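# Move wooden block from bench onto cart floor

## Task

Pick the wooden block up from the bench and lay it flat on the cart's floor at the handle end, next to the profiles. The drop flap must stay open, and whatever was already in place must still be in place at the end. Finish with both grippers released and empty, hands withdrawn from the cart and touching nothing, and the robot upright, neither fallen nor tilted.

## Robot and tools

Robot: a Rainbow Robotics RB-Y1 in a physics simulator. It has a two-wheel drive base with two rear casters (0.58 m wide, 0.10 m ahead of the wheel axle, 0.57 m behind it, 0.58 m sweep radius when spinning in place), a folding torso (squat, shift, pitch, yaw), a head with head_camera, and two 7-joint arms (left and right), each with a parallel gripper and a wrist camera (left_wrist_camera, right_wrist_camera) whose housing sticks out sideways and can bump into things.

Frames: all positions are in metres. The base frame sits on the floor midway between the drive wheels, with x forward, y to the left and z up. The chest, left_hand and right_hand lines are printed in this frame. A hand point lies between the finger pads, 3 cm behind the tips; the fingers point along the hand's -z and close along its x. Printed hand positions can be a bit off, especially at long reach or under load. base_odometry is relative to where the base started the scene, with heading in rad (left positive); it only counts wheel rotation, so slips and bumps corrupt it.

move: one action per call. Allowed combinations: base and/or joints (optionally with min_time_s or contact_limits); target alone or with min_time_s; or contact_limits alone. A call without any action only reports state and images.
- base: a single object {x_m_s, turn_rad_s, for_s}, not per arm. It is a velocity held for a duration, so the motion is relative to the current position, not a pose. x_m_s is forward speed in m/s (0.005 to 0.4 either sign, or 0); turn_rad_s is the leftward turn rate in rad/s (0.02 to 1.509 either sign, or 0); for_s is seconds (0.1 to 5). Omitted speeds are 0. There is no sideways motion. It ramps at 0.4 m/s² (turns 0.5 rad/s²), so it coasts to a stop after for_s ends; distance is roughly speed × for_s. If |x|+0.27|turn| exceeds 0.4, both get scaled down.
- joints: a single dict keyed by joint name covering any arms, torso and head, each value an absolute target. Angles are in rad, grippers in m of opening (0 to 0.1). Key ranges: torso_squat_rad 0–1.2, torso_shift_rad -0.3–0.6, torso_pitch_rad -0.2–1.4 (positive leans forward), torso_yaw_rad -1.5–1.5 (left positive; raise both arms out 0.2 rad first), shoulder_pitch ±2.356 (negative swings forward), left_shoulder_roll 0–3.141, right_shoulder_roll -3.141–0 (outward lift for each), elbow -2.617–0.01, head_pan_rad ±0.523, head_tilt_rad -0.35–1.57 (positive looks down). The torso also has combined limits (for example squat+shift ≤ 1.52); breaking one leaves the torso joints off_target.
- target: one hand only. side is "left" or "right"; x, y, z are an absolute position in metres in the base frame (-3 to 3) for the hand point; quat_wxyz is four numbers in w,x,y,z order, in the same form the hand lines print. It is solved into joint angles, so the hand travels a curved path; break long moves into short steps. It waits for completion and is refused if another move is still running.
- min_time_s: 0.1–8 s, the minimum duration for the arm, head and torso motions in the action.
- contact_limits: per-gripper current cap in mA (200–672.5, default 672.5), which persists until changed; lower caps mean softer grip.
- cameras: a list of names, or "all"; [] means none. blocking: true (default) returns once everything has stopped; false returns in about 0.5 s while motion continues.
To grasp, command an opening at least 0.005 m narrower than the object; the gripper will then report off_target or done, and either is fine.

wait(seconds 0–10, cameras): lets time pass and returns state. stop(cameras): brakes every running motion. zoom_image(camera, region [x0,y0,x1,y1] in pixels, max 504×504): enlarges part of the latest image. read_manual(section): licence text only. finished_scene(scene): ends the current scene with its number; make no further calls after it.

Result lines: "move" reads done or the worst status. Per-motion words: reached/short (target within 10 mm and 2°), refused (with reason), off_target (came to rest away from the goal and may still push), time_out, contact_stop (torso only), limit_stop_at_<name> (a self-collision guard or limit), not_followed / "joint command not followed" (arm-collision check withheld it), torque_fault, limit_stop_at_motor_heat. A time_out or contact_stop halts that joint's whole group (torso, left arm or right arm). Once a refusal or an uncommanded stop occurs, any later move/wait/finished_scene calls in the same reply are skipped. on_its_own lists things you did not command. lidar_m gives 12 distances, one per 30° sector counter-clockwise from straight ahead, measured at 0.23 m height. motor_effort gives wheel effort in %; a wheel at rest above about 30 suggests it is pushing on something. Joint torques, external torques, wrist force/torque (uncalibrated, offsets up to 16 N) and motor temperatures are also reported.

Avoid: arms colliding or squeezing each other (including closing a gripper onto the other hand's fingers); driving into furniture, since the base keeps pushing and can tip if the upper body snags; heavy or far-forward loads that tip the robot; dropping the block, releasing it while moving, or slamming anything; contact torque reaching the joint limits (for example elbow 33.8 N m, wrist joints 23.5), which freezes the robot for 10 s; keeping an arm stretched or pushing for long (overheating). At the end, open the grippers, pull the hands off the cart and stand upright, touching nothing.

Each tool is called after "Request:" by a JSON object that holds its "method" and its "body".

## Session

Request:
{"method": "move", "body": {}}

Scene clock: 0.00 s.
Joint torques (N m): no reading
External joint torques (N m): no reading
Motor temperatures (°C): left_arm=[31 28 32 36 35 33 38] | right_arm=[34 31 32 30 36 36 34]
Wrist force (N): no reading
Wrist torque (N m): no reading
Wrist force, peak (N): no reading
base_odometry: x=+0.000 y=+0.000 heading=+0.000
lidar_m: 0.65 0.68 1.56 4.82 1.63 1.14 1.08 1.13 1.47 3.50 0.97 0.70
base_status: not commanded
joint_positions: torso_squat_rad=+0.350 torso_shift_rad=+0.000 torso_pitch_rad=+0.000 torso_yaw_rad=+0.000 left_shoulder_pitch_rad=+0.049 left_shoulder_roll_rad=+0.015 left_shoulder_yaw_rad=+0.041 left_elbow_rad=-0.149 left_forearm_roll_rad=+0.010 left_wrist_pitch_rad=-0.019 left_hand_roll_rad=+0.045 left_gripper_m=+0.099 right_shoulder_pitch_rad=-0.033 right_shoulder_roll_rad=-0.038 right_shoulder_yaw_rad=+0.024 right_elbow_rad=-0.125 right_forearm_roll_rad=-0.047 right_wrist_pitch_rad=+0.032 right_hand_roll_rad=-0.022 right_gripper_m=+0.099 head_pan_rad=+0.000 head_tilt_rad=+0.400
joint_status: not commanded
wheel_motors_off: 0
motor_effort: left_wheel=+0 right_wheel=+0
chest: x=-0.2280 y=+0.0001 z=+1.2475 quat_wxyz=(+1.000, +0.000, +0.000, +0.000) (m; base frame)
left_hand: x=-0.1861 y=+0.2354 z=+0.5638 quat_wxyz=(+0.997, +0.009, -0.062, +0.055) (m; base frame)
right_hand: x=-0.1506 y=-0.2464 z=+0.5666 quat_wxyz=(+0.998, -0.015, -0.063, -0.016) (m; base frame)
pictures: head_camera, left_wrist_camera, right_wrist_camera

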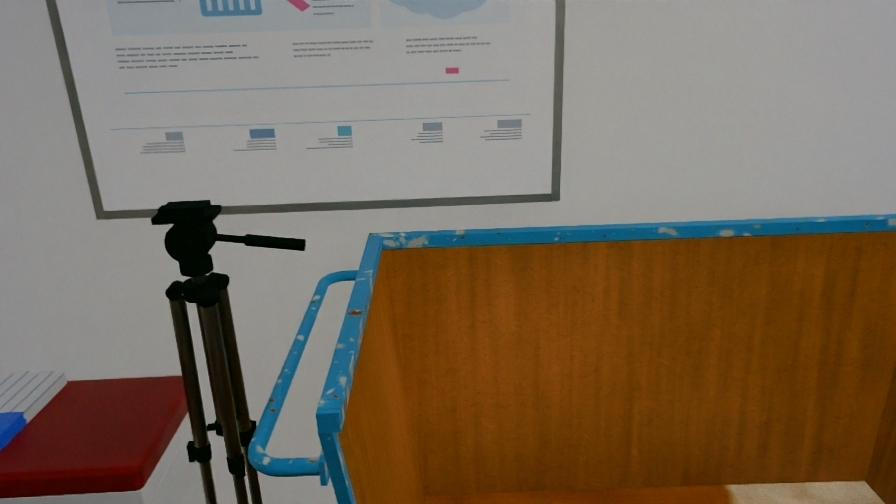

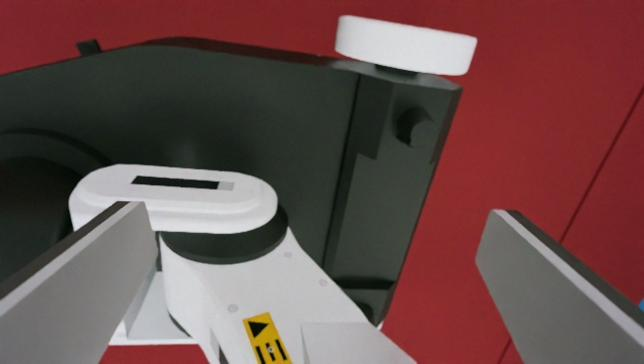

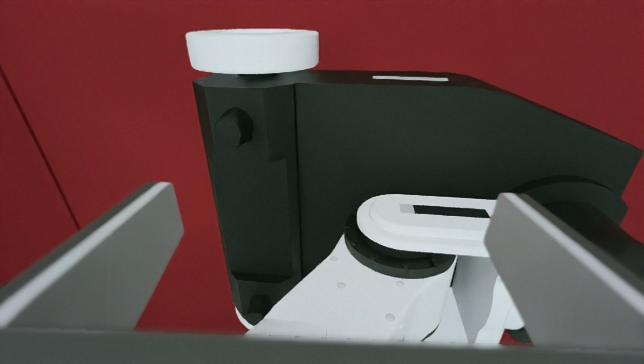

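Request:
{"method": "move", "body": {"joints": {"head_pan_rad":-0.5,"head_tilt_rad":0.7}, "cameras": ["head_camera"]}}

Request:
{"method": "move", "body": {"joints": {"head_pan_rad":0.0,"head_tilt_rad":0.8}, "cameras": ["head_camera"]}}

Request:
{"method": "move", "body": {"joints": {"head_pan_rad":0.5,"head_tilt_rad":0.6}, "cameras": ["head_camera"]}}

Scene clock: 2.83 s.
Joint torques (N m): left_arm=[-0.92 0 0.84 -0.05 -0.04 -0.59 0] | right_arm=[-2.08 -0.79 -0.66 -0.03 -0.01 -0.2 0.1]
External joint torques (N m): left_arm=[-0.29 -0.66 0.79 -0.07 -0.05 -0.23 0.01] | right_arm=[0.17 0.7 -0.61 0.28 -0.05 0.09 0.09]
Motor temperatures (°C): left_arm=[31 28 32 36 35 33 38] | right_arm=[34 31 32 30 36 36 34]
Wrist force (N): left_arm=[0.0 1.4 -6.8] | right_arm=[-1.4 1.2 -5.0]
Wrist torque (N m): left_arm=[-0.32 0.15 0.08] | right_arm=[-0.13 0.00 -0.07]
Wrist force, peak (N): left_arm=[-0.2 1.9 -8.4] | right_arm=[-2.1 1.2 -5.4]
move: done
base_odometry: x=+0.000 y=+0.000 heading=+0.000
lidar_m: 0.65 0.69 1.55 4.84 1.62 1.14 1.07 1.12 1.47 3.51 0.98 0.68
base_status: not commanded
joint_positions: torso_squat_rad=+0.350 torso_shift_rad=+0.000 torso_pitch_rad=+0.000 torso_yaw_rad=+0.000 left_shoulder_pitch_rad=+0.049 left_shoulder_roll_rad=+0.015 left_shoulder_yaw_rad=+0.041 left_elbow_rad=-0.149 left_forearm_roll_rad=+0.010 left_wrist_pitch_rad=-0.019 left_hand_roll_rad=+0.045 left_gripper_m=+0.099 right_shoulder_pitch_rad=-0.033 right_shoulder_roll_rad=-0.038 right_shoulder_yaw_rad=+0.024 right_elbow_rad=-0.125 right_forearm_roll_rad=-0.047 right_wrist_pitch_rad=+0.032 right_hand_roll_rad=-0.022 right_gripper_m=+0.099 head_pan_rad=-0.500 head_tilt_rad=+0.700
joint_status: all done
wheel_motors_off: 0
motor_effort: left_wheel=+1(1) right_wheel=-1(2)
chest: x=-0.2280 y=+0.0001 z=+1.2475 quat_wxyz=(+1.000, +0.000, +0.000, +0.000) (m; base frame)
left_hand: x=-0.1861 y=+0.2354 z=+0.5638 quat_wxyz=(+0.997, +0.009, -0.062, +0.055) (m; base frame)
right_hand: x=-0.1506 y=-0.2464 z=+0.5666 quat_wxyz=(+0.998, -0.015, -0.063, -0.016) (m; base frame)
pictures: head_camera
camera_calibration:
head_camera: T_world_to_cam=[[-0.480297, -0.876541, -0.0314578, -0.054214], [-0.513621, 0.310148, -0.800001, 1.10379], [0.710991, -0.368081, -0.599173, 0.958982], [0, 0, 0, 1]] pos_world=[-0.140939, -0.036874, 1.45592]

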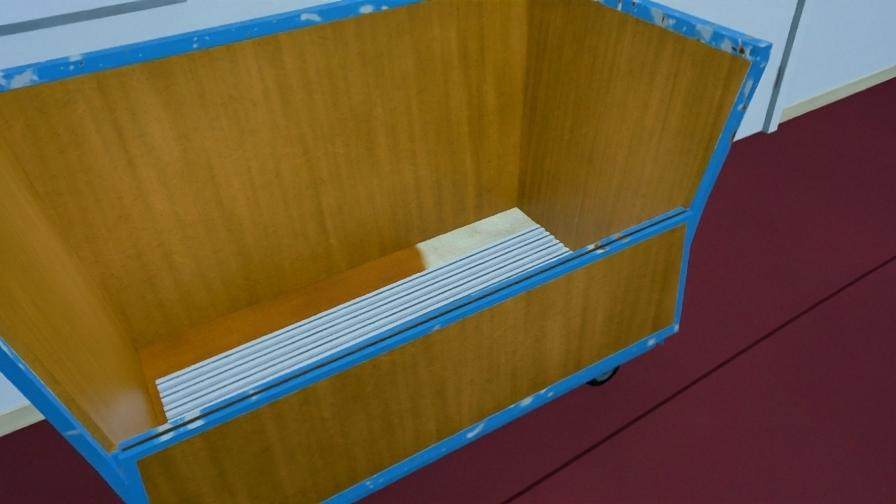

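Scene clock: 3.83 s.
Joint torques (N m): left_arm=[-1.05 -0.41 0.77 0.13 -0.05 -0.57 -0.04] | right_arm=[-2.33 -0.85 -0.82 0.14 0 -0.28 -0.04]
External joint torques (N m): left_arm=[-0.42 -1.08 0.73 0.12 -0.05 -0.21 -0.03] | right_arm=[-0.08 0.64 -0.77 0.45 -0.04 0.01 -0.04]
Motor temperatures (°C): left_arm=[31 28 32 36 35 33 38] | right_arm=[34 31 32 30 36 36 34]
Wrist force (N): left_arm=[-0.7 0.6 -7.4] | right_arm=[-1.8 0.8 -4.9]
Wrist torque (N m): left_arm=[-0.22 0.08 0.07] | right_arm=[-0.08 -0.04 -0.09]
Wrist force, peak (N): left_arm=[0.0 1.7 -8.5] | right_arm=[-1.6 1.5 -5.6]
move: done
base_odometry: x=+0.000 y=+0.000 heading=+0.000
lidar_m: 0.66 0.67 1.56 4.81 1.63 1.14 1.06 1.13 1.47 3.52 0.98 0.69
base_status: not commanded
joint_positions: torso_squat_rad=+0.350 torso_shift_rad=+0.000 torso_pitch_rad=+0.000 torso_yaw_rad=+0.000 left_shoulder_pitch_rad=+0.049 left_shoulder_roll_rad=+0.015 left_shoulder_yaw_rad=+0.041 left_elbow_rad=-0.149 left_forearm_roll_rad=+0.010 left_wrist_pitch_rad=-0.019 left_hand_roll_rad=+0.045 left_gripper_m=+0.099 right_shoulder_pitch_rad=-0.033 right_shoulder_roll_rad=-0.038 right_shoulder_yaw_rad=+0.024 right_elbow_rad=-0.125 right_forearm_roll_rad=-0.047 right_wrist_pitch_rad=+0.032 right_hand_roll_rad=-0.022 right_gripper_m=+0.099 head_pan_rad=+0.000 head_tilt_rad=+0.800
joint_status: all done
wheel_motors_off: 0
motor_effort: left_wheel=+1(1) right_wheel=-1(2)
chest: x=-0.2280 y=+0.0001 z=+1.2475 quat_wxyz=(+1.000, +0.000, +0.000, +0.000) (m; base frame)
left_hand: x=-0.1861 y=+0.2354 z=+0.5638 quat_wxyz=(+0.997, +0.009, -0.062, +0.055) (m; base frame)
right_hand: x=-0.1506 y=-0.2464 z=+0.5666 quat_wxyz=(+0.998, -0.015, -0.063, -0.016) (m; base frame)
pictures: head_camera
camera_calibration:
head_camera: T_world_to_cam=[[-0.00443635, -0.999504, -0.0311766, 0.0434261], [-0.676342, 0.0259634, -0.73613, 0.977865], [0.736575, 0.0178203, -0.676122, 1.07557], [0, 0, 0, 1]] pos_world=[-0.130674, -0.00115112, 1.44841]

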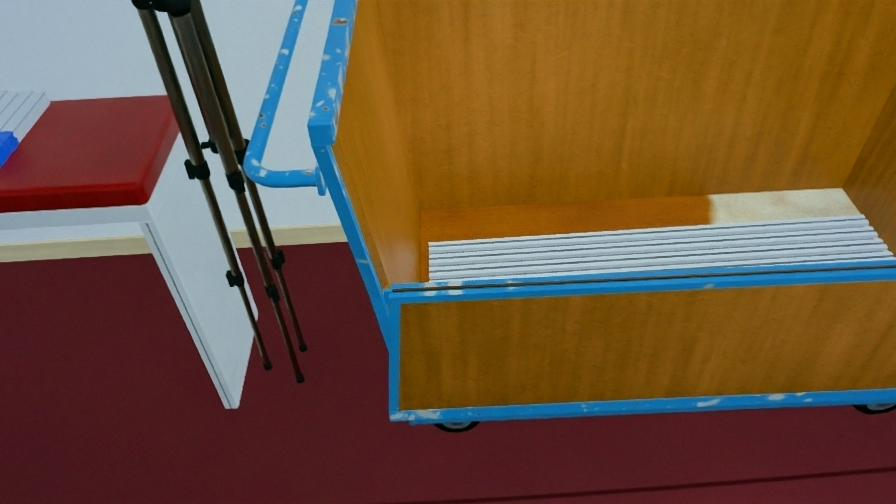

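Scene clock: 4.83 s.
Joint torques (N m): left_arm=[-0.86 -0.31 0.96 0.1 -0.06 -0.66 -0.04] | right_arm=[-2.26 -0.95 -0.59 -0.03 -0.15 -0.2 0.01]
External joint torques (N m): left_arm=[-0.23 -0.97 0.91 0.09 -0.07 -0.31 -0.03] | right_arm=[-0.01 0.54 -0.54 0.28 -0.19 0.09 0.01]
Motor temperatures (°C): left_arm=[31 28 32 36 35 33 38] | right_arm=[34 31 32 30 36 36 34]
Wrist force (N): left_arm=[-0.2 1.4 -7.6] | right_arm=[-1.7 0.8 -5.2]
Wrist torque (N m): left_arm=[-0.33 0.11 0.10] | right_arm=[-0.07 -0.06 -0.09]
Wrist force, peak (N): left_arm=[0.3 1.8 -8.5] | right_arm=[-2.0 1.0 -5.6]
move: done
base_odometry: x=+0.000 y=+0.000 heading=+0.000
lidar_m: 0.65 0.68 1.56 4.83 1.63 1.14 1.08 1.12 1.48 3.52 0.99 0.69
base_status: not commanded
joint_positions: torso_squat_rad=+0.350 torso_shift_rad=+0.000 torso_pitch_rad=+0.000 torso_yaw_rad=+0.000 left_shoulder_pitch_rad=+0.049 left_shoulder_roll_rad=+0.015 left_shoulder_yaw_rad=+0.041 left_elbow_rad=-0.149 left_forearm_roll_rad=+0.010 left_wrist_pitch_rad=-0.019 left_hand_roll_rad=+0.045 left_gripper_m=+0.099 right_shoulder_pitch_rad=-0.033 right_shoulder_roll_rad=-0.038 right_shoulder_yaw_rad=+0.024 right_elbow_rad=-0.125 right_forearm_roll_rad=-0.047 right_wrist_pitch_rad=+0.032 right_hand_roll_rad=-0.022 right_gripper_m=+0.099 head_pan_rad=+0.500 head_tilt_rad=+0.600
joint_status: all done
wheel_motors_off: 0
motor_effort: left_wheel=+0(1) right_wheel=+1(2)
chest: x=-0.2280 y=+0.0001 z=+1.2475 quat_wxyz=(+1.000, +0.000, +0.000, +0.000) (m; base frame)
left_hand: x=-0.1861 y=+0.2354 z=+0.5638 quat_wxyz=(+0.997, +0.009, -0.062, +0.055) (m; base frame)
right_hand: x=-0.1506 y=-0.2464 z=+0.5666 quat_wxyz=(+0.998, -0.015, -0.063, -0.016) (m; base frame)
pictures: head_camera
camera_calibration:
head_camera: T_world_to_cam=[[0.480738, -0.8763, -0.0314544, 0.143773], [-0.465929, -0.224891, -0.855765, 1.19442], [0.742833, 0.426055, -0.516407, 0.845606], [0, 0, 0, 1]] pos_world=[-0.140746, 0.0343293, 1.46335]

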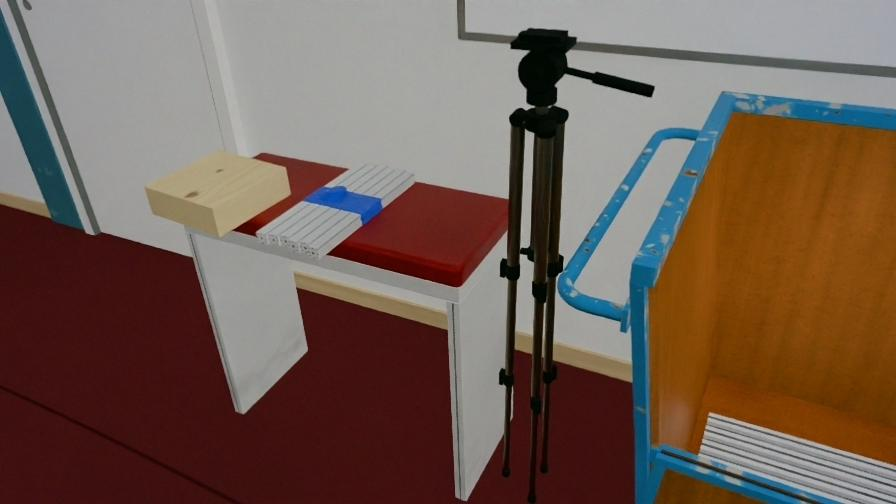

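Request:
{"method": "move", "body": {"joints": {"torso_squat_rad":0.0,"head_pan_rad":0.0,"head_tilt_rad":0.95}, "cameras": ["head_camera"]}}

Request:
{"method": "zoom_image", "body": {"camera": "head_camera", "region": [300, 0, 800, 400]}}

Request:
{"method": "move", "body": {"joints": {"head_pan_rad":0.5,"head_tilt_rad":0.6}, "cameras": ["head_camera"]}}

Request:
{"method": "zoom_image", "body": {"camera": "head_camera", "region": [100, 120, 350, 320]}}

Scene clock: 15.23 s.
Joint torques (N m): left_arm=[-1.1 -0.31 0.96 0.09 -0.09 -0.71 -0.07] | right_arm=[-2.21 -0.9 -0.23 0.12 -0.14 -0.26 -0.01]
External joint torques (N m): left_arm=[-0.48 -0.97 0.92 0.07 -0.09 -0.35 -0.06] | right_arm=[0.04 0.59 -0.18 0.43 -0.18 0.03 -0.01]
Motor temperatures (°C): left_arm=[31 28 32 36 35 33 38] | right_arm=[34 31 32 30 36 36 34]
Wrist force (N): left_arm=[-0.7 1.4 -7.3] | right_arm=[-1.2 0.9 -5.0]
Wrist torque (N m): left_arm=[-0.30 0.05 0.11] | right_arm=[-0.09 0.00 -0.11]
Wrist force, peak (N): left_arm=[-0.5 1.4 -8.4] | right_arm=[-1.8 1.2 -5.5]
move: done
base_odometry: x=+0.000 y=+0.000 heading=+0.000
lidar_m: 0.65 0.67 1.56 4.83 1.62 1.13 1.08 1.12 1.48 3.52 0.98 0.69
base_status: not commanded
joint_positions: torso_squat_rad=+0.000 torso_shift_rad=+0.000 torso_pitch_rad=+0.000 torso_yaw_rad=+0.000 left_shoulder_pitch_rad=+0.049 left_shoulder_roll_rad=+0.015 left_shoulder_yaw_rad=+0.041 left_elbow_rad=-0.149 left_forearm_roll_rad=+0.010 left_wrist_pitch_rad=-0.019 left_hand_roll_rad=+0.045 left_gripper_m=+0.099 right_shoulder_pitch_rad=-0.033 right_shoulder_roll_rad=-0.038 right_shoulder_yaw_rad=+0.024 right_elbow_rad=-0.125 right_forearm_roll_rad=-0.047 right_wrist_pitch_rad=+0.032 right_hand_roll_rad=-0.022 right_gripper_m=+0.099 head_pan_rad=+0.000 head_tilt_rad=+0.950
joint_status: all done
wheel_motors_off: 0
motor_effort: left_wheel=+0(1) right_wheel=+0(2)
chest: x=-0.2279 y=+0.0001 z=+1.2899 quat_wxyz=(+1.000, +0.000, +0.000, +0.000) (m; base frame)
left_hand: x=-0.1862 y=+0.2354 z=+0.6063 quat_wxyz=(+0.997, +0.009, -0.062, +0.055) (m; base frame)
right_hand: x=-0.1506 y=-0.2464 z=+0.6091 quat_wxyz=(+0.998, -0.015, -0.062, -0.016) (m; base frame)
pictures: head_camera
camera_calibration:
head_camera: T_world_to_cam=[[-0.00904992, -0.999504, -0.0301597, 0.0422852], [-0.778855, 0.0259615, -0.626667, 0.824973], [0.627139, 0.0178188, -0.778704, 1.23453], [0, 0, 0, 1]] pos_world=[-0.131304, -0.00115112, 1.47959]

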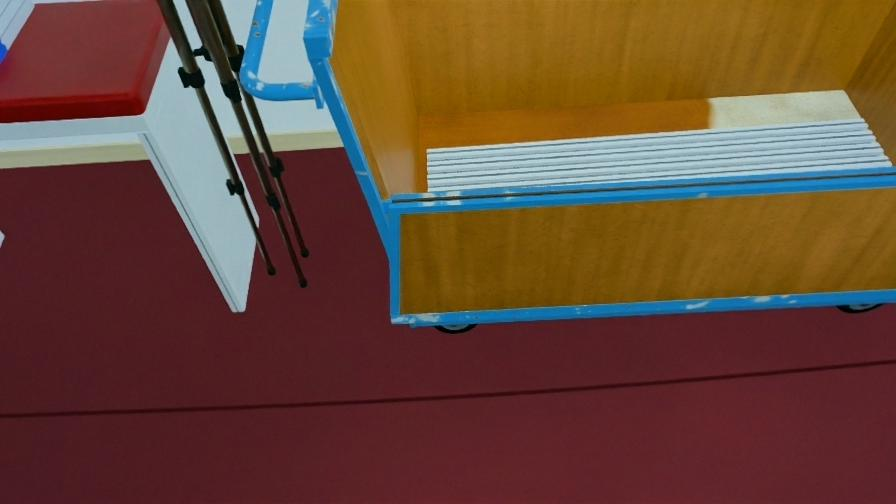

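Scaled by 1.008 from the camera's 896x504 image, which has a finer 1280x720 frame.

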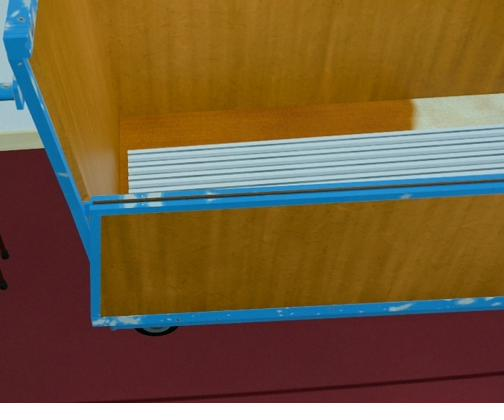

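Scene clock: 16.23 s.
Joint torques (N m): left_arm=[-0.79 -0.18 0.91 0.15 0.02 -0.6 -0.03] | right_arm=[-2.13 -0.95 -0.9 0.06 -0.09 -0.22 -0.16]
External joint torques (N m): left_arm=[-0.16 -0.85 0.87 0.14 0.02 -0.25 -0.02] | right_arm=[0.12 0.54 -0.85 0.37 -0.13 0.07 -0.16]
Motor temperatures (°C): left_arm=[31 28 32 36 35 33 38] | right_arm=[34 31 32 30 36 36 34]
Wrist force (N): left_arm=[0.0 1.3 -7.0] | right_arm=[-2.2 1.3 -5.0]
Wrist torque (N m): left_arm=[-0.31 0.19 0.12] | right_arm=[-0.11 -0.12 -0.11]
Wrist force, peak (N): left_arm=[-0.6 1.8 -8.0] | right_arm=[-2.3 1.5 -5.4]
move: done
base_odometry: x=+0.000 y=+0.000 heading=+0.000
lidar_m: 0.65 0.68 1.56 4.83 1.63 1.15 1.08 1.12 1.47 3.52 0.98 0.69
base_status: not commanded
joint_positions: torso_squat_rad=+0.000 torso_shift_rad=+0.000 torso_pitch_rad=+0.000 torso_yaw_rad=+0.000 left_shoulder_pitch_rad=+0.049 left_shoulder_roll_rad=+0.015 left_shoulder_yaw_rad=+0.041 left_elbow_rad=-0.149 left_forearm_roll_rad=+0.010 left_wrist_pitch_rad=-0.019 left_hand_roll_rad=+0.045 left_gripper_m=+0.099 right_shoulder_pitch_rad=-0.033 right_shoulder_roll_rad=-0.038 right_shoulder_yaw_rad=+0.024 right_elbow_rad=-0.125 right_forearm_roll_rad=-0.047 right_wrist_pitch_rad=+0.032 right_hand_roll_rad=-0.022 right_gripper_m=+0.099 head_pan_rad=+0.500 head_tilt_rad=+0.600
joint_status: all done
wheel_motors_off: 0
motor_effort: left_wheel=+1(1) right_wheel=+0(2)
chest: x=-0.2279 y=+0.0001 z=+1.2899 quat_wxyz=(+1.000, +0.000, +0.000, +0.000) (m; base frame)
left_hand: x=-0.1862 y=+0.2354 z=+0.6063 quat_wxyz=(+0.997, +0.009, -0.062, +0.055) (m; base frame)
right_hand: x=-0.1506 y=-0.2464 z=+0.6091 quat_wxyz=(+0.998, -0.015, -0.062, -0.016) (m; base frame)
pictures: head_camera
camera_calibration:
head_camera: T_world_to_cam=[[0.480747, -0.876293, -0.0315216, 0.145164], [-0.466052, -0.224903, -0.855695, 1.23072], [0.74275, 0.426064, -0.51652, 0.867637], [0, 0, 0, 1]] pos_world=[-0.140646, 0.0343292, 1.50585]

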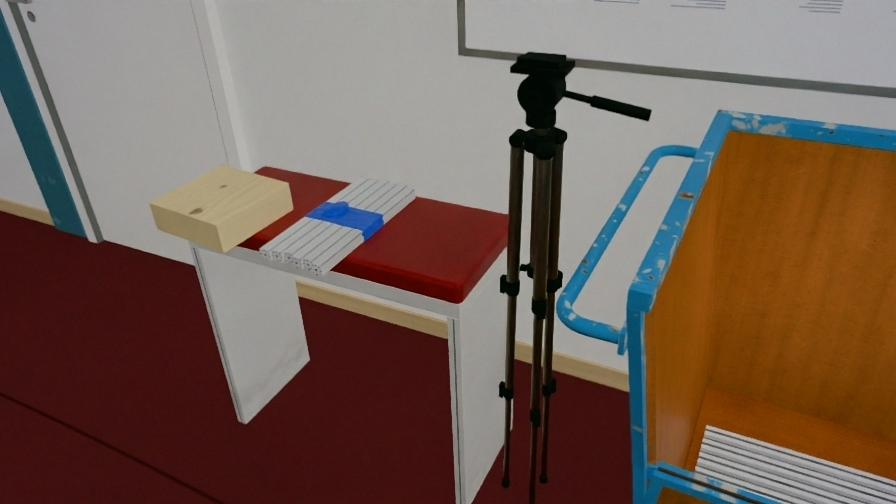

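Scaled by 2.016 from the camera's 896x504 image, which has a finer 1280x720 frame.

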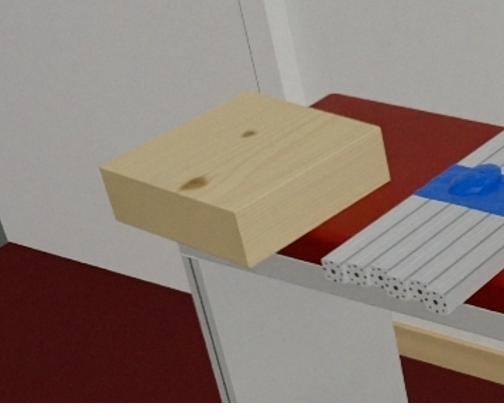

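Request:
{"method": "move", "body": {"joints": {"torso_pitch_rad":0.8,"head_pan_rad":0.0,"head_tilt_rad":0.35,"left_shoulder_pitch_rad":-0.6,"right_shoulder_pitch_rad":-0.6}, "cameras": ["head_camera"]}}

Request:
{"method": "zoom_image", "body": {"camera": "head_camera", "region": [300, 0, 800, 400]}}

Request:
{"method": "move", "body": {"joints": {"head_pan_rad":0.5,"head_tilt_rad":-0.1}, "cameras": ["head_camera"]}}

Request:
{"method": "move", "body": {"joints": {"head_pan_rad":-0.4,"head_tilt_rad":0.3}, "cameras": ["head_camera"]}}

Scene clock: 29.30 s.
Joint torques (N m): left_arm=[3.19 -2.74 0.76 2.43 0.01 -0.22 0.08] | right_arm=[5.22 2.03 -0.66 2.77 -0.29 0.21 0.01]
External joint torques (N m): left_arm=[-1.03 -0.49 0.89 0.45 0.02 -0.23 0.08] | right_arm=[0.63 0.67 -0.67 0.52 -0.27 0.01 0.01]
Motor temperatures (°C): left_arm=[31 28 32 36 35 33 38] | right_arm=[34 31 32 30 36 36 34]
Wrist force (N): left_arm=[1.6 1.5 -7.9] | right_arm=[-0.3 0.3 -5.1]
Wrist torque (N m): left_arm=[-0.31 0.30 0.07] | right_arm=[-0.04 0.03 -0.07]
Wrist force, peak (N): left_arm=[1.6 1.5 -8.4] | right_arm=[-4.0 0.5 -5.4]
move: done
base_odometry: x=+0.000 y=+0.000 heading=+0.000
lidar_m: 0.65 0.66 1.54 4.85 1.63 1.14 1.07 1.13 1.48 3.53 0.98 0.68
base_status: not commanded
joint_positions: torso_squat_rad=+0.000 torso_shift_rad=+0.000 torso_pitch_rad=+0.800 torso_yaw_rad=+0.000 left_shoulder_pitch_rad=-0.600 left_shoulder_roll_rad=+0.015 left_shoulder_yaw_rad=+0.041 left_elbow_rad=-0.149 left_forearm_roll_rad=+0.010 left_wrist_pitch_rad=-0.019 left_hand_roll_rad=+0.045 left_gripper_m=+0.099 right_shoulder_pitch_rad=-0.600 right_shoulder_roll_rad=-0.038 right_shoulder_yaw_rad=+0.024 right_elbow_rad=-0.125 right_forearm_roll_rad=-0.047 right_wrist_pitch_rad=+0.032 right_hand_roll_rad=-0.022 right_gripper_m=+0.099 head_pan_rad=+0.000 head_tilt_rad=+0.350
joint_status: all done
wheel_motors_off: 0
motor_effort: left_wheel=-1(6) right_wheel=+0(8)
chest: x=-0.0060 y=+0.0001 z=+1.1961 quat_wxyz=(+0.921, +0.000, +0.389, +0.000) (m; base frame)
left_hand: x=-0.0528 y=+0.1765 z=+0.4952 quat_wxyz=(+0.998, -0.035, +0.033, -0.044) (m; base frame)
right_hand: x=-0.0734 y=-0.1934 z=+0.4973 quat_wxyz=(+0.995, +0.025, +0.069, +0.071) (m; base frame)
pictures: head_camera
camera_calibration:
head_camera: T_world_to_cam=[[-0.0149467, -0.999502, -0.0278074, 0.0380974], [-0.887783, 0.0260606, -0.459523, 0.793728], [0.460019, 0.0178186, -0.88773, 1.04634], [0, 0, 0, 1]] pos_world=[0.223892, -0.00125082, 1.29466]

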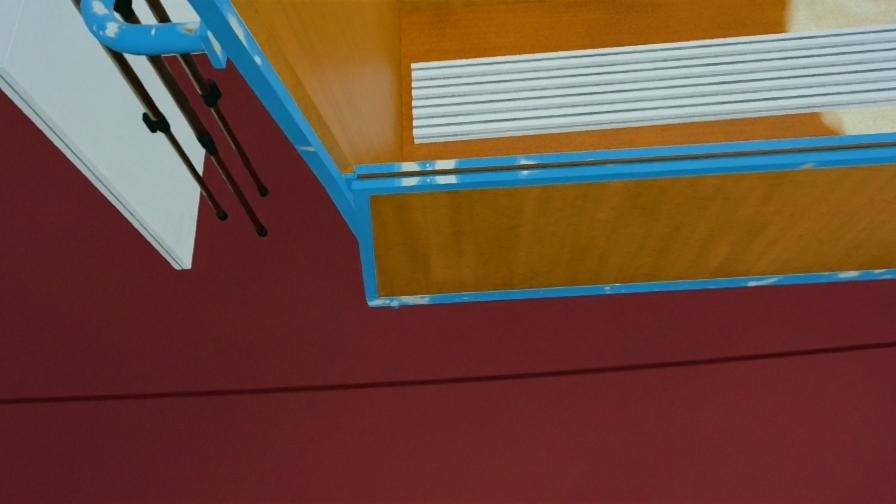

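Scaled by 1.008 from the camera's 896x504 image, which has a finer 1280x720 frame.

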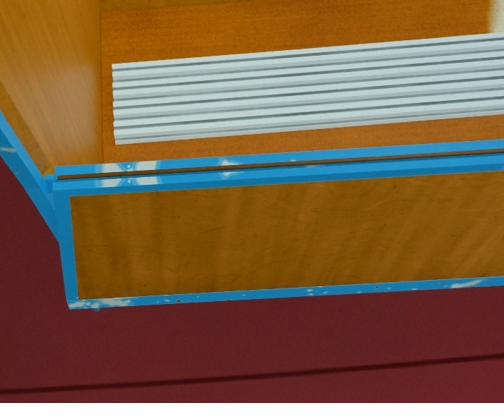

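Scene clock: 30.30 s.
Joint torques (N m): left_arm=[3.59 -2.79 0.36 2.49 -0.01 -0.18 -0.07] | right_arm=[5.32 2.01 -0.34 2.79 -0.19 0.27 0]
External joint torques (N m): left_arm=[-0.63 -0.54 0.48 0.51 0 -0.2 -0.07] | right_arm=[0.74 0.65 -0.35 0.55 -0.17 0.08 0.01]
Motor temperatures (°C): left_arm=[31 28 32 36 35 33 38] | right_arm=[34 31 32 30 36 36 34]
Wrist force (N): left_arm=[1.3 2.1 -8.1] | right_arm=[-0.1 0.7 -4.9]
Wrist torque (N m): left_arm=[-0.37 0.19 0.08] | right_arm=[-0.09 0.02 -0.05]
Wrist force, peak (N): left_arm=[0.5 1.6 -8.6] | right_arm=[-0.4 0.1 -5.5]
move: done
base_odometry: x=+0.000 y=+0.000 heading=+0.000
lidar_m: 0.65 0.68 1.56 4.84 1.62 1.14 1.08 1.11 1.48 3.50 0.98 0.69
base_status: not commanded
joint_positions: torso_squat_rad=+0.000 torso_shift_rad=+0.000 torso_pitch_rad=+0.800 torso_yaw_rad=+0.000 left_shoulder_pitch_rad=-0.600 left_shoulder_roll_rad=+0.015 left_shoulder_yaw_rad=+0.041 left_elbow_rad=-0.149 left_forearm_roll_rad=+0.010 left_wrist_pitch_rad=-0.019 left_hand_roll_rad=+0.045 left_gripper_m=+0.099 right_shoulder_pitch_rad=-0.600 right_shoulder_roll_rad=-0.038 right_shoulder_yaw_rad=+0.024 right_elbow_rad=-0.125 right_forearm_roll_rad=-0.047 right_wrist_pitch_rad=+0.032 right_hand_roll_rad=-0.022 right_gripper_m=+0.099 head_pan_rad=+0.500 head_tilt_rad=-0.100
joint_status: all done
wheel_motors_off: 0
motor_effort: left_wheel=+0(1) right_wheel=-1(3)
chest: x=-0.0060 y=+0.0001 z=+1.1961 quat_wxyz=(+0.921, +0.000, +0.389, +0.000) (m; base frame)
left_hand: x=-0.0528 y=+0.1765 z=+0.4952 quat_wxyz=(+0.998, -0.035, +0.033, -0.044) (m; base frame)
right_hand: x=-0.0734 y=-0.1934 z=+0.4973 quat_wxyz=(+0.995, +0.025, +0.069, +0.071) (m; base frame)
pictures: head_camera
camera_calibration:
head_camera: T_world_to_cam=[[0.330622, -0.866793, -0.373309, 0.441215], [-0.62153, 0.0976852, -0.777276, 1.17231], [0.710204, 0.489007, -0.50644, 0.50488], [0, 0, 0, 1]] pos_world=[0.224185, 0.0210337, 1.33161]

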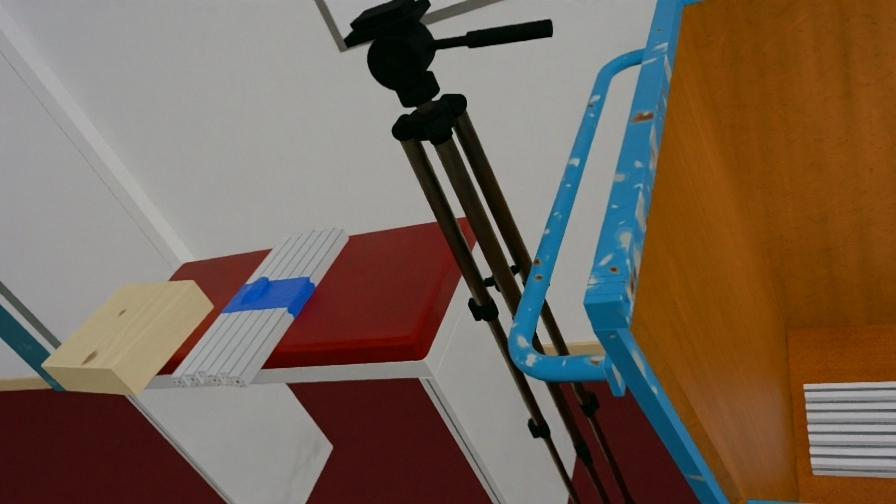

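Scene clock: 31.57 s.
Joint torques (N m): left_arm=[3.46 -3.18 0.62 2.21 -0.1 -0.15 -0.07] | right_arm=[5.44 1.87 -0.51 2.93 -0.2 0.3 0.03]
External joint torques (N m): left_arm=[-0.76 -0.92 0.75 0.23 -0.08 -0.16 -0.07] | right_arm=[0.85 0.51 -0.52 0.69 -0.17 0.1 0.04]
Motor temperatures (°C): left_arm=[31 28 32 36 35 33 38] | right_arm=[34 31 32 30 36 36 34]
Wrist force (N): left_arm=[1.5 2.8 -7.7] | right_arm=[-0.2 0.3 -5.2]
Wrist torque (N m): left_arm=[-0.44 0.24 0.08] | right_arm=[-0.01 0.04 -0.08]
Wrist force, peak (N): left_arm=[1.8 1.4 -8.3] | right_arm=[-0.1 0.1 -5.8]
move: done
base_odometry: x=+0.000 y=+0.000 heading=+0.000
lidar_m: 0.65 0.67 1.56 4.84 1.61 1.14 1.07 1.12 1.47 3.49 1.00 0.69
base_status: not commanded
joint_positions: torso_squat_rad=+0.000 torso_shift_rad=+0.000 torso_pitch_rad=+0.800 torso_yaw_rad=+0.000 left_shoulder_pitch_rad=-0.600 left_shoulder_roll_rad=+0.015 left_shoulder_yaw_rad=+0.041 left_elbow_rad=-0.149 left_forearm_roll_rad=+0.010 left_wrist_pitch_rad=-0.019 left_hand_roll_rad=+0.045 left_gripper_m=+0.099 right_shoulder_pitch_rad=-0.600 right_shoulder_roll_rad=-0.038 right_shoulder_yaw_rad=+0.024 right_elbow_rad=-0.125 right_forearm_roll_rad=-0.047 right_wrist_pitch_rad=+0.032 right_hand_roll_rad=-0.022 right_gripper_m=+0.099 head_pan_rad=-0.400 head_tilt_rad=+0.300
joint_status: all done
wheel_motors_off: 0
motor_effort: left_wheel=+0(1) right_wheel=-2(4)
chest: x=-0.0060 y=+0.0001 z=+1.1961 quat_wxyz=(+0.921, +0.000, +0.389, +0.000) (m; base frame)
left_hand: x=-0.0528 y=+0.1765 z=+0.4952 quat_wxyz=(+0.998, -0.035, +0.033, -0.044) (m; base frame)
right_hand: x=-0.0734 y=-0.1934 z=+0.4973 quat_wxyz=(+0.995, +0.025, +0.069, +0.071) (m; base frame)
pictures: head_camera
camera_calibration:
head_camera: T_world_to_cam=[[-0.285289, -0.924913, 0.251289, -0.288904], [-0.843391, 0.117711, -0.524248, 0.872359], [0.455305, -0.361497, -0.813645, 0.949322], [0, 0, 0, 1]] pos_world=[0.221088, -0.0267208, 1.30234]

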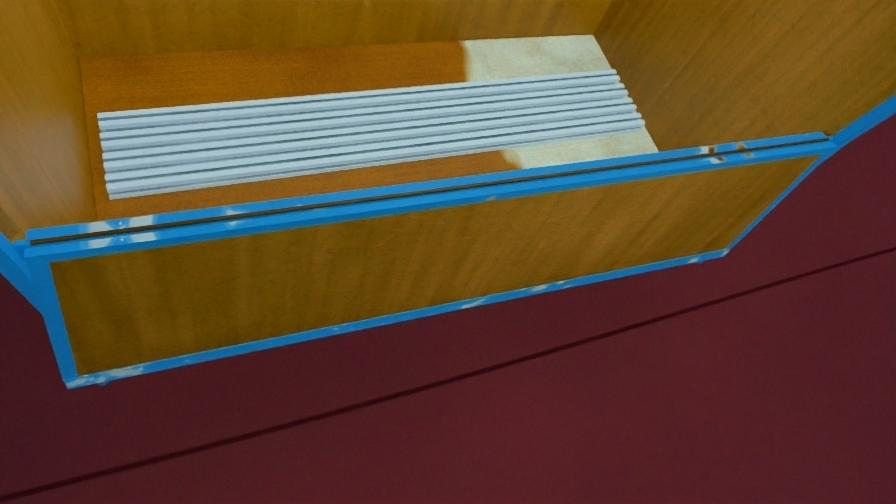

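Request:
{"method": "move", "body": {"joints": {"torso_pitch_rad":0.0,"head_pan_rad":0.0,"head_tilt_rad":0.6,"left_shoulder_pitch_rad":0.05,"right_shoulder_pitch_rad":0.0}, "base": {"x_m_s":-0.2,"for_s":1.0}, "cameras": []}}

Request:
{"method": "move", "body": {"base": {"turn_rad_s":0.6,"for_s":2.618}, "cameras": []}}

Request:
{"method": "move", "body": {"base": {"x_m_s":0.35,"for_s":3.5}, "cameras": ["head_camera"]}}

Request:
{"method": "move", "body": {"base": {"turn_rad_s":-0.6,"for_s":2.618}, "cameras": ["head_camera"]}}

Scene clock: 43.57 s.
Joint torques (N m): left_arm=[-0.78 -0.32 0.78 -0.19 0 -0.57 0.01] | right_arm=[-1.55 -0.79 -0.71 0.53 -0.13 -0.18 -0.12]
External joint torques (N m): left_arm=[-0.18 -0.99 0.73 -0.22 0 -0.22 0.01] | right_arm=[-0.13 0.7 -0.65 0.53 -0.16 0.05 -0.12]
Motor temperatures (°C): left_arm=[31 28 32 36 35 33 38] | right_arm=[34 31 32 30 36 36 34]
Wrist force (N): left_arm=[0.3 2.0 -8.2] | right_arm=[-1.2 1.0 -5.2]
Wrist torque (N m): left_arm=[-0.39 0.17 0.06] | right_arm=[-0.12 0.00 -0.08]
Wrist force, peak (N): left_arm=[1.8 2.1 -8.3] | right_arm=[1.7 1.4 -5.5]
move: done
base_odometry: x=-0.200 y=+0.000 heading=+0.000
lidar_m: 0.85 1.19 1.67 4.35 1.32 0.93 0.88 0.91 1.19 2.86 1.28 0.90
base_status: done (sent for 1 of 1 s)
joint_positions: torso_squat_rad=+0.000 torso_shift_rad=+0.000 torso_pitch_rad=+0.000 torso_yaw_rad=+0.000 left_shoulder_pitch_rad=+0.050 left_shoulder_roll_rad=+0.015 left_shoulder_yaw_rad=+0.041 left_elbow_rad=-0.149 left_forearm_roll_rad=+0.010 left_wrist_pitch_rad=-0.019 left_hand_roll_rad=+0.045 left_gripper_m=+0.099 right_shoulder_pitch_rad=+0.000 right_shoulder_roll_rad=-0.038 right_shoulder_yaw_rad=+0.024 right_elbow_rad=-0.125 right_forearm_roll_rad=-0.047 right_wrist_pitch_rad=+0.032 right_hand_roll_rad=-0.022 right_gripper_m=+0.099 head_pan_rad=+0.000 head_tilt_rad=+0.600
joint_status: all done
wheel_motors_off: 0
motor_effort: left_wheel=+1(38) right_wheel=+0(34)
chest: x=-0.2280 y=+0.0001 z=+1.2899 quat_wxyz=(+1.000, +0.000, +0.000, +0.000) (m; base frame)
left_hand: x=-0.1871 y=+0.2355 z=+0.6062 quat_wxyz=(+0.997, +0.009, -0.061, +0.055) (m; base frame)
right_hand: x=-0.1745 y=-0.2471 z=+0.6070 quat_wxyz=(+0.999, -0.016, -0.047, -0.022) (m; base frame)
pictures: none
No camera images: "cameras" was empty.

Scene clock: 47.73 s.
Joint torques (N m): left_arm=[-0.83 -0.62 0.53 -0.16 -0.04 -0.54 0] | right_arm=[-1.41 -0.76 -0.79 0.47 -0.11 -0.07 -0.05]
External joint torques (N m): left_arm=[-0.23 -1.29 0.48 -0.18 -0.04 -0.19 0.01] | right_arm=[0.01 0.72 -0.73 0.47 -0.14 0.17 -0.06]
Motor temperatures (°C): left_arm=[31 28 32 36 35 33 38] | right_arm=[34 31 32 30 36 36 34]
Wrist force (N): left_arm=[-0.1 1.6 -8.2] | right_arm=[-1.2 1.0 -5.0]
Wrist torque (N m): left_arm=[-0.29 0.08 0.04] | right_arm=[-0.07 0.02 -0.07]
Wrist force, peak (N): left_arm=[-0.1 1.9 -8.4] | right_arm=[-1.2 1.1 -5.7]
move: done
base_odometry: x=-0.200 y=+0.000 heading=+1.580
lidar_m: 4.00 1.29 0.91 0.87 0.89 1.20 3.01 1.31 0.93 0.89 1.19 1.65
base_status: done (sent for 2.63 of 2.63 s)
joint_positions: torso_squat_rad=+0.000 torso_shift_rad=+0.000 torso_pitch_rad=+0.000 torso_yaw_rad=+0.000 left_shoulder_pitch_rad=+0.050 left_shoulder_roll_rad=+0.015 left_shoulder_yaw_rad=+0.041 left_elbow_rad=-0.149 left_forearm_roll_rad=+0.010 left_wrist_pitch_rad=-0.019 left_hand_roll_rad=+0.045 left_gripper_m=+0.099 right_shoulder_pitch_rad=+0.000 right_shoulder_roll_rad=-0.038 right_shoulder_yaw_rad=+0.024 right_elbow_rad=-0.125 right_forearm_roll_rad=-0.047 right_wrist_pitch_rad=+0.032 right_hand_roll_rad=-0.022 right_gripper_m=+0.099 head_pan_rad=+0.000 head_tilt_rad=+0.600
joint_status: not commanded
wheel_motors_off: 0
motor_effort: left_wheel=+7(46) right_wheel=+19(56)
chest: x=-0.2280 y=+0.0001 z=+1.2899 quat_wxyz=(+1.000, +0.000, +0.000, +0.000) (m; base frame)
left_hand: x=-0.1871 y=+0.2354 z=+0.6062 quat_wxyz=(+0.997, +0.009, -0.061, +0.055) (m; base frame)
right_hand: x=-0.1745 y=-0.2471 z=+0.6070 quat_wxyz=(+0.999, -0.016, -0.047, -0.022) (m; base frame)
pictures: none
No camera images: "cameras" was empty.

Scene clock: 52.47 s.
Joint torques (N m): left_arm=[-0.43 -0.66 0.83 -0.08 -0.06 -0.48 -0.09] | right_arm=[-1.13 -0.76 -0.6 0.51 -0.14 -0.03 0.05]
External joint torques (N m): left_arm=[0.16 -1.32 0.79 -0.11 -0.06 -0.13 -0.08] | right_arm=[0.29 0.72 -0.54 0.5 -0.17 0.2 0.04]
Motor temperatures (°C): left_arm=[31 28 32 36 35 33 38] | right_arm=[34 31 32 30 36 36 34]
Wrist force (N): left_arm=[-0.2 1.5 -7.7] | right_arm=[-1.7 0.8 -5.4]
Wrist torque (N m): left_arm=[-0.29 0.13 0.05] | right_arm=[-0.02 -0.07 -0.09]
Wrist force, peak (N): left_arm=[0.4 1.5 -8.4] | right_arm=[-2.2 1.2 -5.6]
move: done
base_odometry: x=-0.212 y=+1.225 heading=+1.581
lidar_m: 4.15 1.36 0.96 0.91 0.95 1.27 3.17 1.39 1.23 1.04 1.66 2.20
base_status: done (sent for 3.5 of 3.5 s)
joint_positions: torso_squat_rad=+0.000 torso_shift_rad=+0.000 torso_pitch_rad=+0.000 torso_yaw_rad=+0.000 left_shoulder_pitch_rad=+0.050 left_shoulder_roll_rad=+0.015 left_shoulder_yaw_rad=+0.041 left_elbow_rad=-0.149 left_forearm_roll_rad=+0.010 left_wrist_pitch_rad=-0.019 left_hand_roll_rad=+0.045 left_gripper_m=+0.099 right_shoulder_pitch_rad=+0.000 right_shoulder_roll_rad=-0.038 right_shoulder_yaw_rad=+0.024 right_elbow_rad=-0.125 right_forearm_roll_rad=-0.047 right_wrist_pitch_rad=+0.032 right_hand_roll_rad=-0.022 right_gripper_m=+0.099 head_pan_rad=+0.000 head_tilt_rad=+0.600
joint_status: not commanded
wheel_motors_off: 0
motor_effort: left_wheel=+20(49) right_wheel=-20(49)
chest: x=-0.2280 y=+0.0001 z=+1.2899 quat_wxyz=(+1.000, +0.000, +0.000, +0.000) (m; base frame)
left_hand: x=-0.1870 y=+0.2355 z=+0.6062 quat_wxyz=(+0.997, +0.009, -0.061, +0.055) (m; base frame)
right_hand: x=-0.1744 y=-0.2471 z=+0.6070 quat_wxyz=(+0.999, -0.016, -0.047, -0.022) (m; base frame)
pictures: head_camera
camera_calibration:
head_camera: T_world_to_cam=[[0.00184319, -0.999504, -0.0314327, 0.0463262], [-0.516689, 0.02596, -0.85578, 1.22035], [0.856171, 0.0178183, -0.516385, 0.890888], [0, 0, 0, 1]] pos_world=[-0.132298, -0.00125112, 1.50585]

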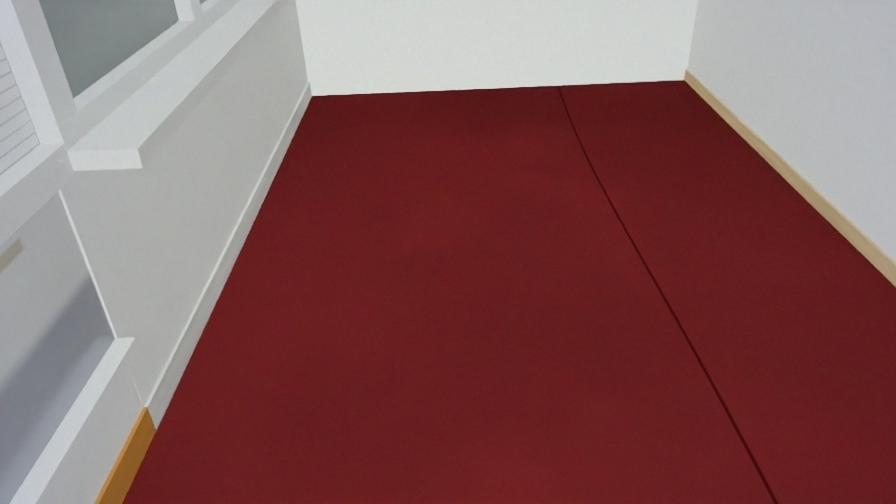

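Scene clock: 56.63 s.
Joint torques (N m): left_arm=[-0.36 -0.49 0.62 0 -0.1 -0.57 -0.04] | right_arm=[-1.36 -0.61 -0.92 0.44 -0.08 -0.17 0.02]
External joint torques (N m): left_arm=[0.24 -1.15 0.58 -0.03 -0.1 -0.21 -0.03] | right_arm=[0.06 0.89 -0.86 0.43 -0.11 0.06 0.02]
Motor temperatures (°C): left_arm=[31 28 32 36 35 33 38] | right_arm=[34 31 32 30 36 36 34]
Wrist force (N): left_arm=[0.1 1.5 -7.1] | right_arm=[-2.0 1.1 -4.7]
Wrist torque (N m): left_arm=[-0.33 0.18 0.07] | right_arm=[-0.10 -0.10 -0.06]
Wrist force, peak (N): left_arm=[-0.3 1.3 -8.3] | right_arm=[-1.8 1.2 -5.5]
move: done
base_odometry: x=-0.212 y=+1.225 heading=+0.002
lidar_m: 1.02 1.66 2.17 4.39 1.38 0.97 0.92 0.96 1.26 3.01 1.37 1.21
base_status: done (sent for 2.63 of 2.63 s)
joint_positions: torso_squat_rad=+0.000 torso_shift_rad=+0.000 torso_pitch_rad=+0.000 torso_yaw_rad=+0.000 left_shoulder_pitch_rad=+0.050 left_shoulder_roll_rad=+0.015 left_shoulder_yaw_rad=+0.041 left_elbow_rad=-0.149 left_forearm_roll_rad=+0.010 left_wrist_pitch_rad=-0.019 left_hand_roll_rad=+0.045 left_gripper_m=+0.099 right_shoulder_pitch_rad=+0.000 right_shoulder_roll_rad=-0.038 right_shoulder_yaw_rad=+0.024 right_elbow_rad=-0.125 right_forearm_roll_rad=-0.047 right_wrist_pitch_rad=+0.032 right_hand_roll_rad=-0.022 right_gripper_m=+0.099 head_pan_rad=+0.000 head_tilt_rad=+0.600
joint_status: not commanded
wheel_motors_off: 0
motor_effort: left_wheel=+23(48) right_wheel=+4(52)
chest: x=-0.2280 y=+0.0001 z=+1.2899 quat_wxyz=(+1.000, +0.000, +0.000, +0.000) (m; base frame)
left_hand: x=-0.1870 y=+0.2354 z=+0.6062 quat_wxyz=(+0.997, +0.009, -0.061, +0.055) (m; base frame)
right_hand: x=-0.1744 y=-0.2471 z=+0.6070 quat_wxyz=(+0.999, -0.016, -0.047, -0.022) (m; base frame)
pictures: head_camera
camera_calibration:
head_camera: T_world_to_cam=[[0.00184319, -0.999504, -0.0314327, 0.0463262], [-0.516689, 0.02596, -0.85578, 1.22035], [0.856171, 0.0178183, -0.516385, 0.890888], [0, 0, 0, 1]] pos_world=[-0.132298, -0.00125112, 1.50585]

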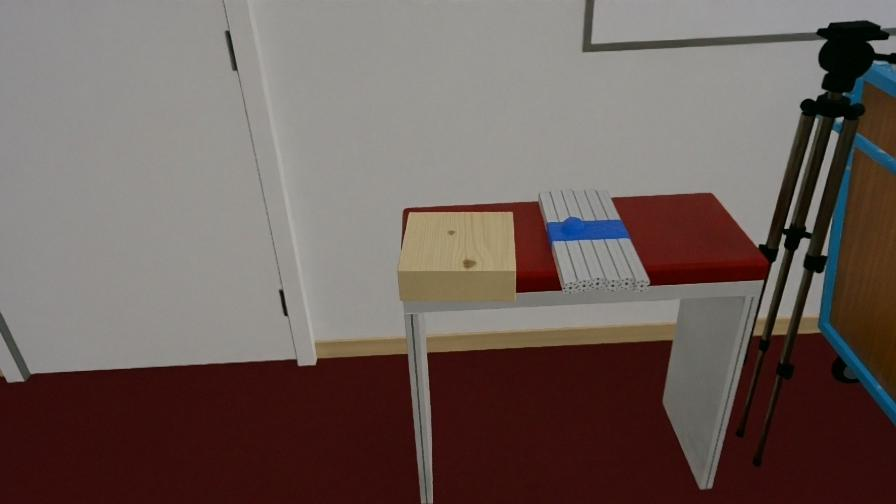

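Request:
{"method": "move", "body": {"base": {"x_m_s":0.25,"for_s":2.2}, "joints": {"torso_squat_rad":0.7,"torso_pitch_rad":0.35,"head_tilt_rad":0.5}, "cameras": ["head_camera"]}}

Scene clock: 70.77 s.
Joint torques (N m): left_arm=[8.16 -0.02 0.58 3.72 -0.09 0.26 0.01] | right_arm=[8.9 -0.84 -0.59 4.5 -0.24 0.51 0.01]
External joint torques (N m): left_arm=[-0.73 -0.8 0.46 0 -0.09 -0.08 -0.01] | right_arm=[0.97 0.56 -0.4 1.01 -0.19 0.08 0.03]
Motor temperatures (°C): left_arm=[31 28 32 36 35 33 38] | right_arm=[34 31 32 30 36 36 34]
Wrist force (N): left_arm=[2.4 0.8 -7.3] | right_arm=[0.3 0.6 -4.6]
Wrist torque (N m): left_arm=[-0.25 0.32 0.09] | right_arm=[-0.06 0.02 -0.09]
Wrist force, peak (N): left_arm=[0.4 1.2 -8.8] | right_arm=[-1.7 1.0 -5.4]
move: done
base_odometry: x=+0.338 y=+1.225 heading=+0.001
lidar_m: 0.49 0.49 1.45 3.56 2.21 1.55 1.46 1.52 2.01 1.38 0.78 0.82
base_status: done (sent for 2.2 of 2.2 s)
joint_positions: torso_squat_rad=+0.700 torso_shift_rad=+0.000 torso_pitch_rad=+0.350 torso_yaw_rad=+0.000 left_shoulder_pitch_rad=+0.050 left_shoulder_roll_rad=+0.015 left_shoulder_yaw_rad=+0.041 left_elbow_rad=-0.149 left_forearm_roll_rad=+0.010 left_wrist_pitch_rad=-0.019 left_hand_roll_rad=+0.045 left_gripper_m=+0.099 right_shoulder_pitch_rad=+0.000 right_shoulder_roll_rad=-0.038 right_shoulder_yaw_rad=+0.024 right_elbow_rad=-0.125 right_forearm_roll_rad=-0.047 right_wrist_pitch_rad=+0.032 right_hand_roll_rad=-0.022 right_gripper_m=+0.099 head_pan_rad=+0.000 head_tilt_rad=+0.500
joint_status: all done
wheel_motors_off: 0
motor_effort: left_wheel=-10(51) right_wheel=+12(50)
chest: x=-0.1219 y=+0.0001 z=+1.1066 quat_wxyz=(+0.985, +0.000, +0.174, +0.000) (m; base frame)
left_hand: x=-0.3178 y=+0.2354 z=+0.4503 quat_wxyz=(+0.992, +0.018, +0.113, +0.053) (m; base frame)
right_hand: x=-0.3056 y=-0.2471 z=+0.4467 quat_wxyz=(+0.991, -0.020, +0.128, -0.019) (m; base frame)
pictures: head_camera
camera_calibration:
head_camera: T_world_to_cam=[[-0.00606336, -0.999502, -0.0309827, 0.0387905], [-0.712358, 0.0260614, -0.701332, 0.930965], [0.70179, 0.0178183, -0.712161, 0.884465], [0, 0, 0, 1]] pos_world=[0.0427064, -0.00125082, 1.284]

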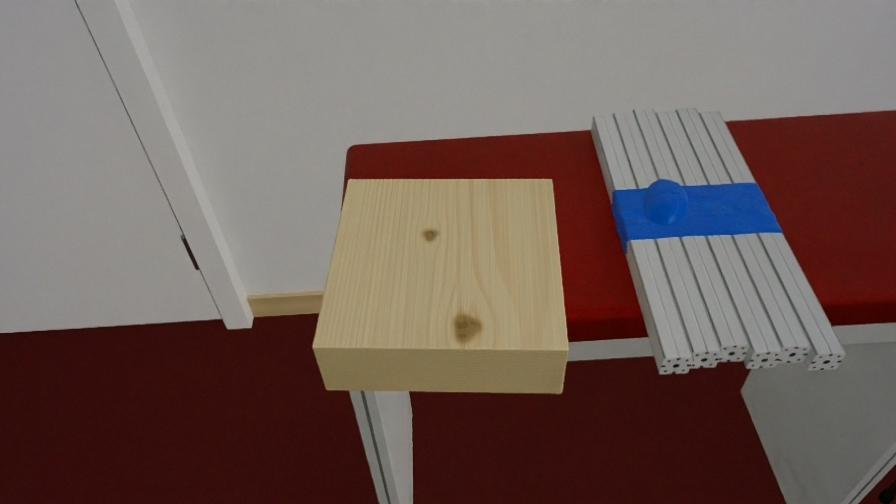

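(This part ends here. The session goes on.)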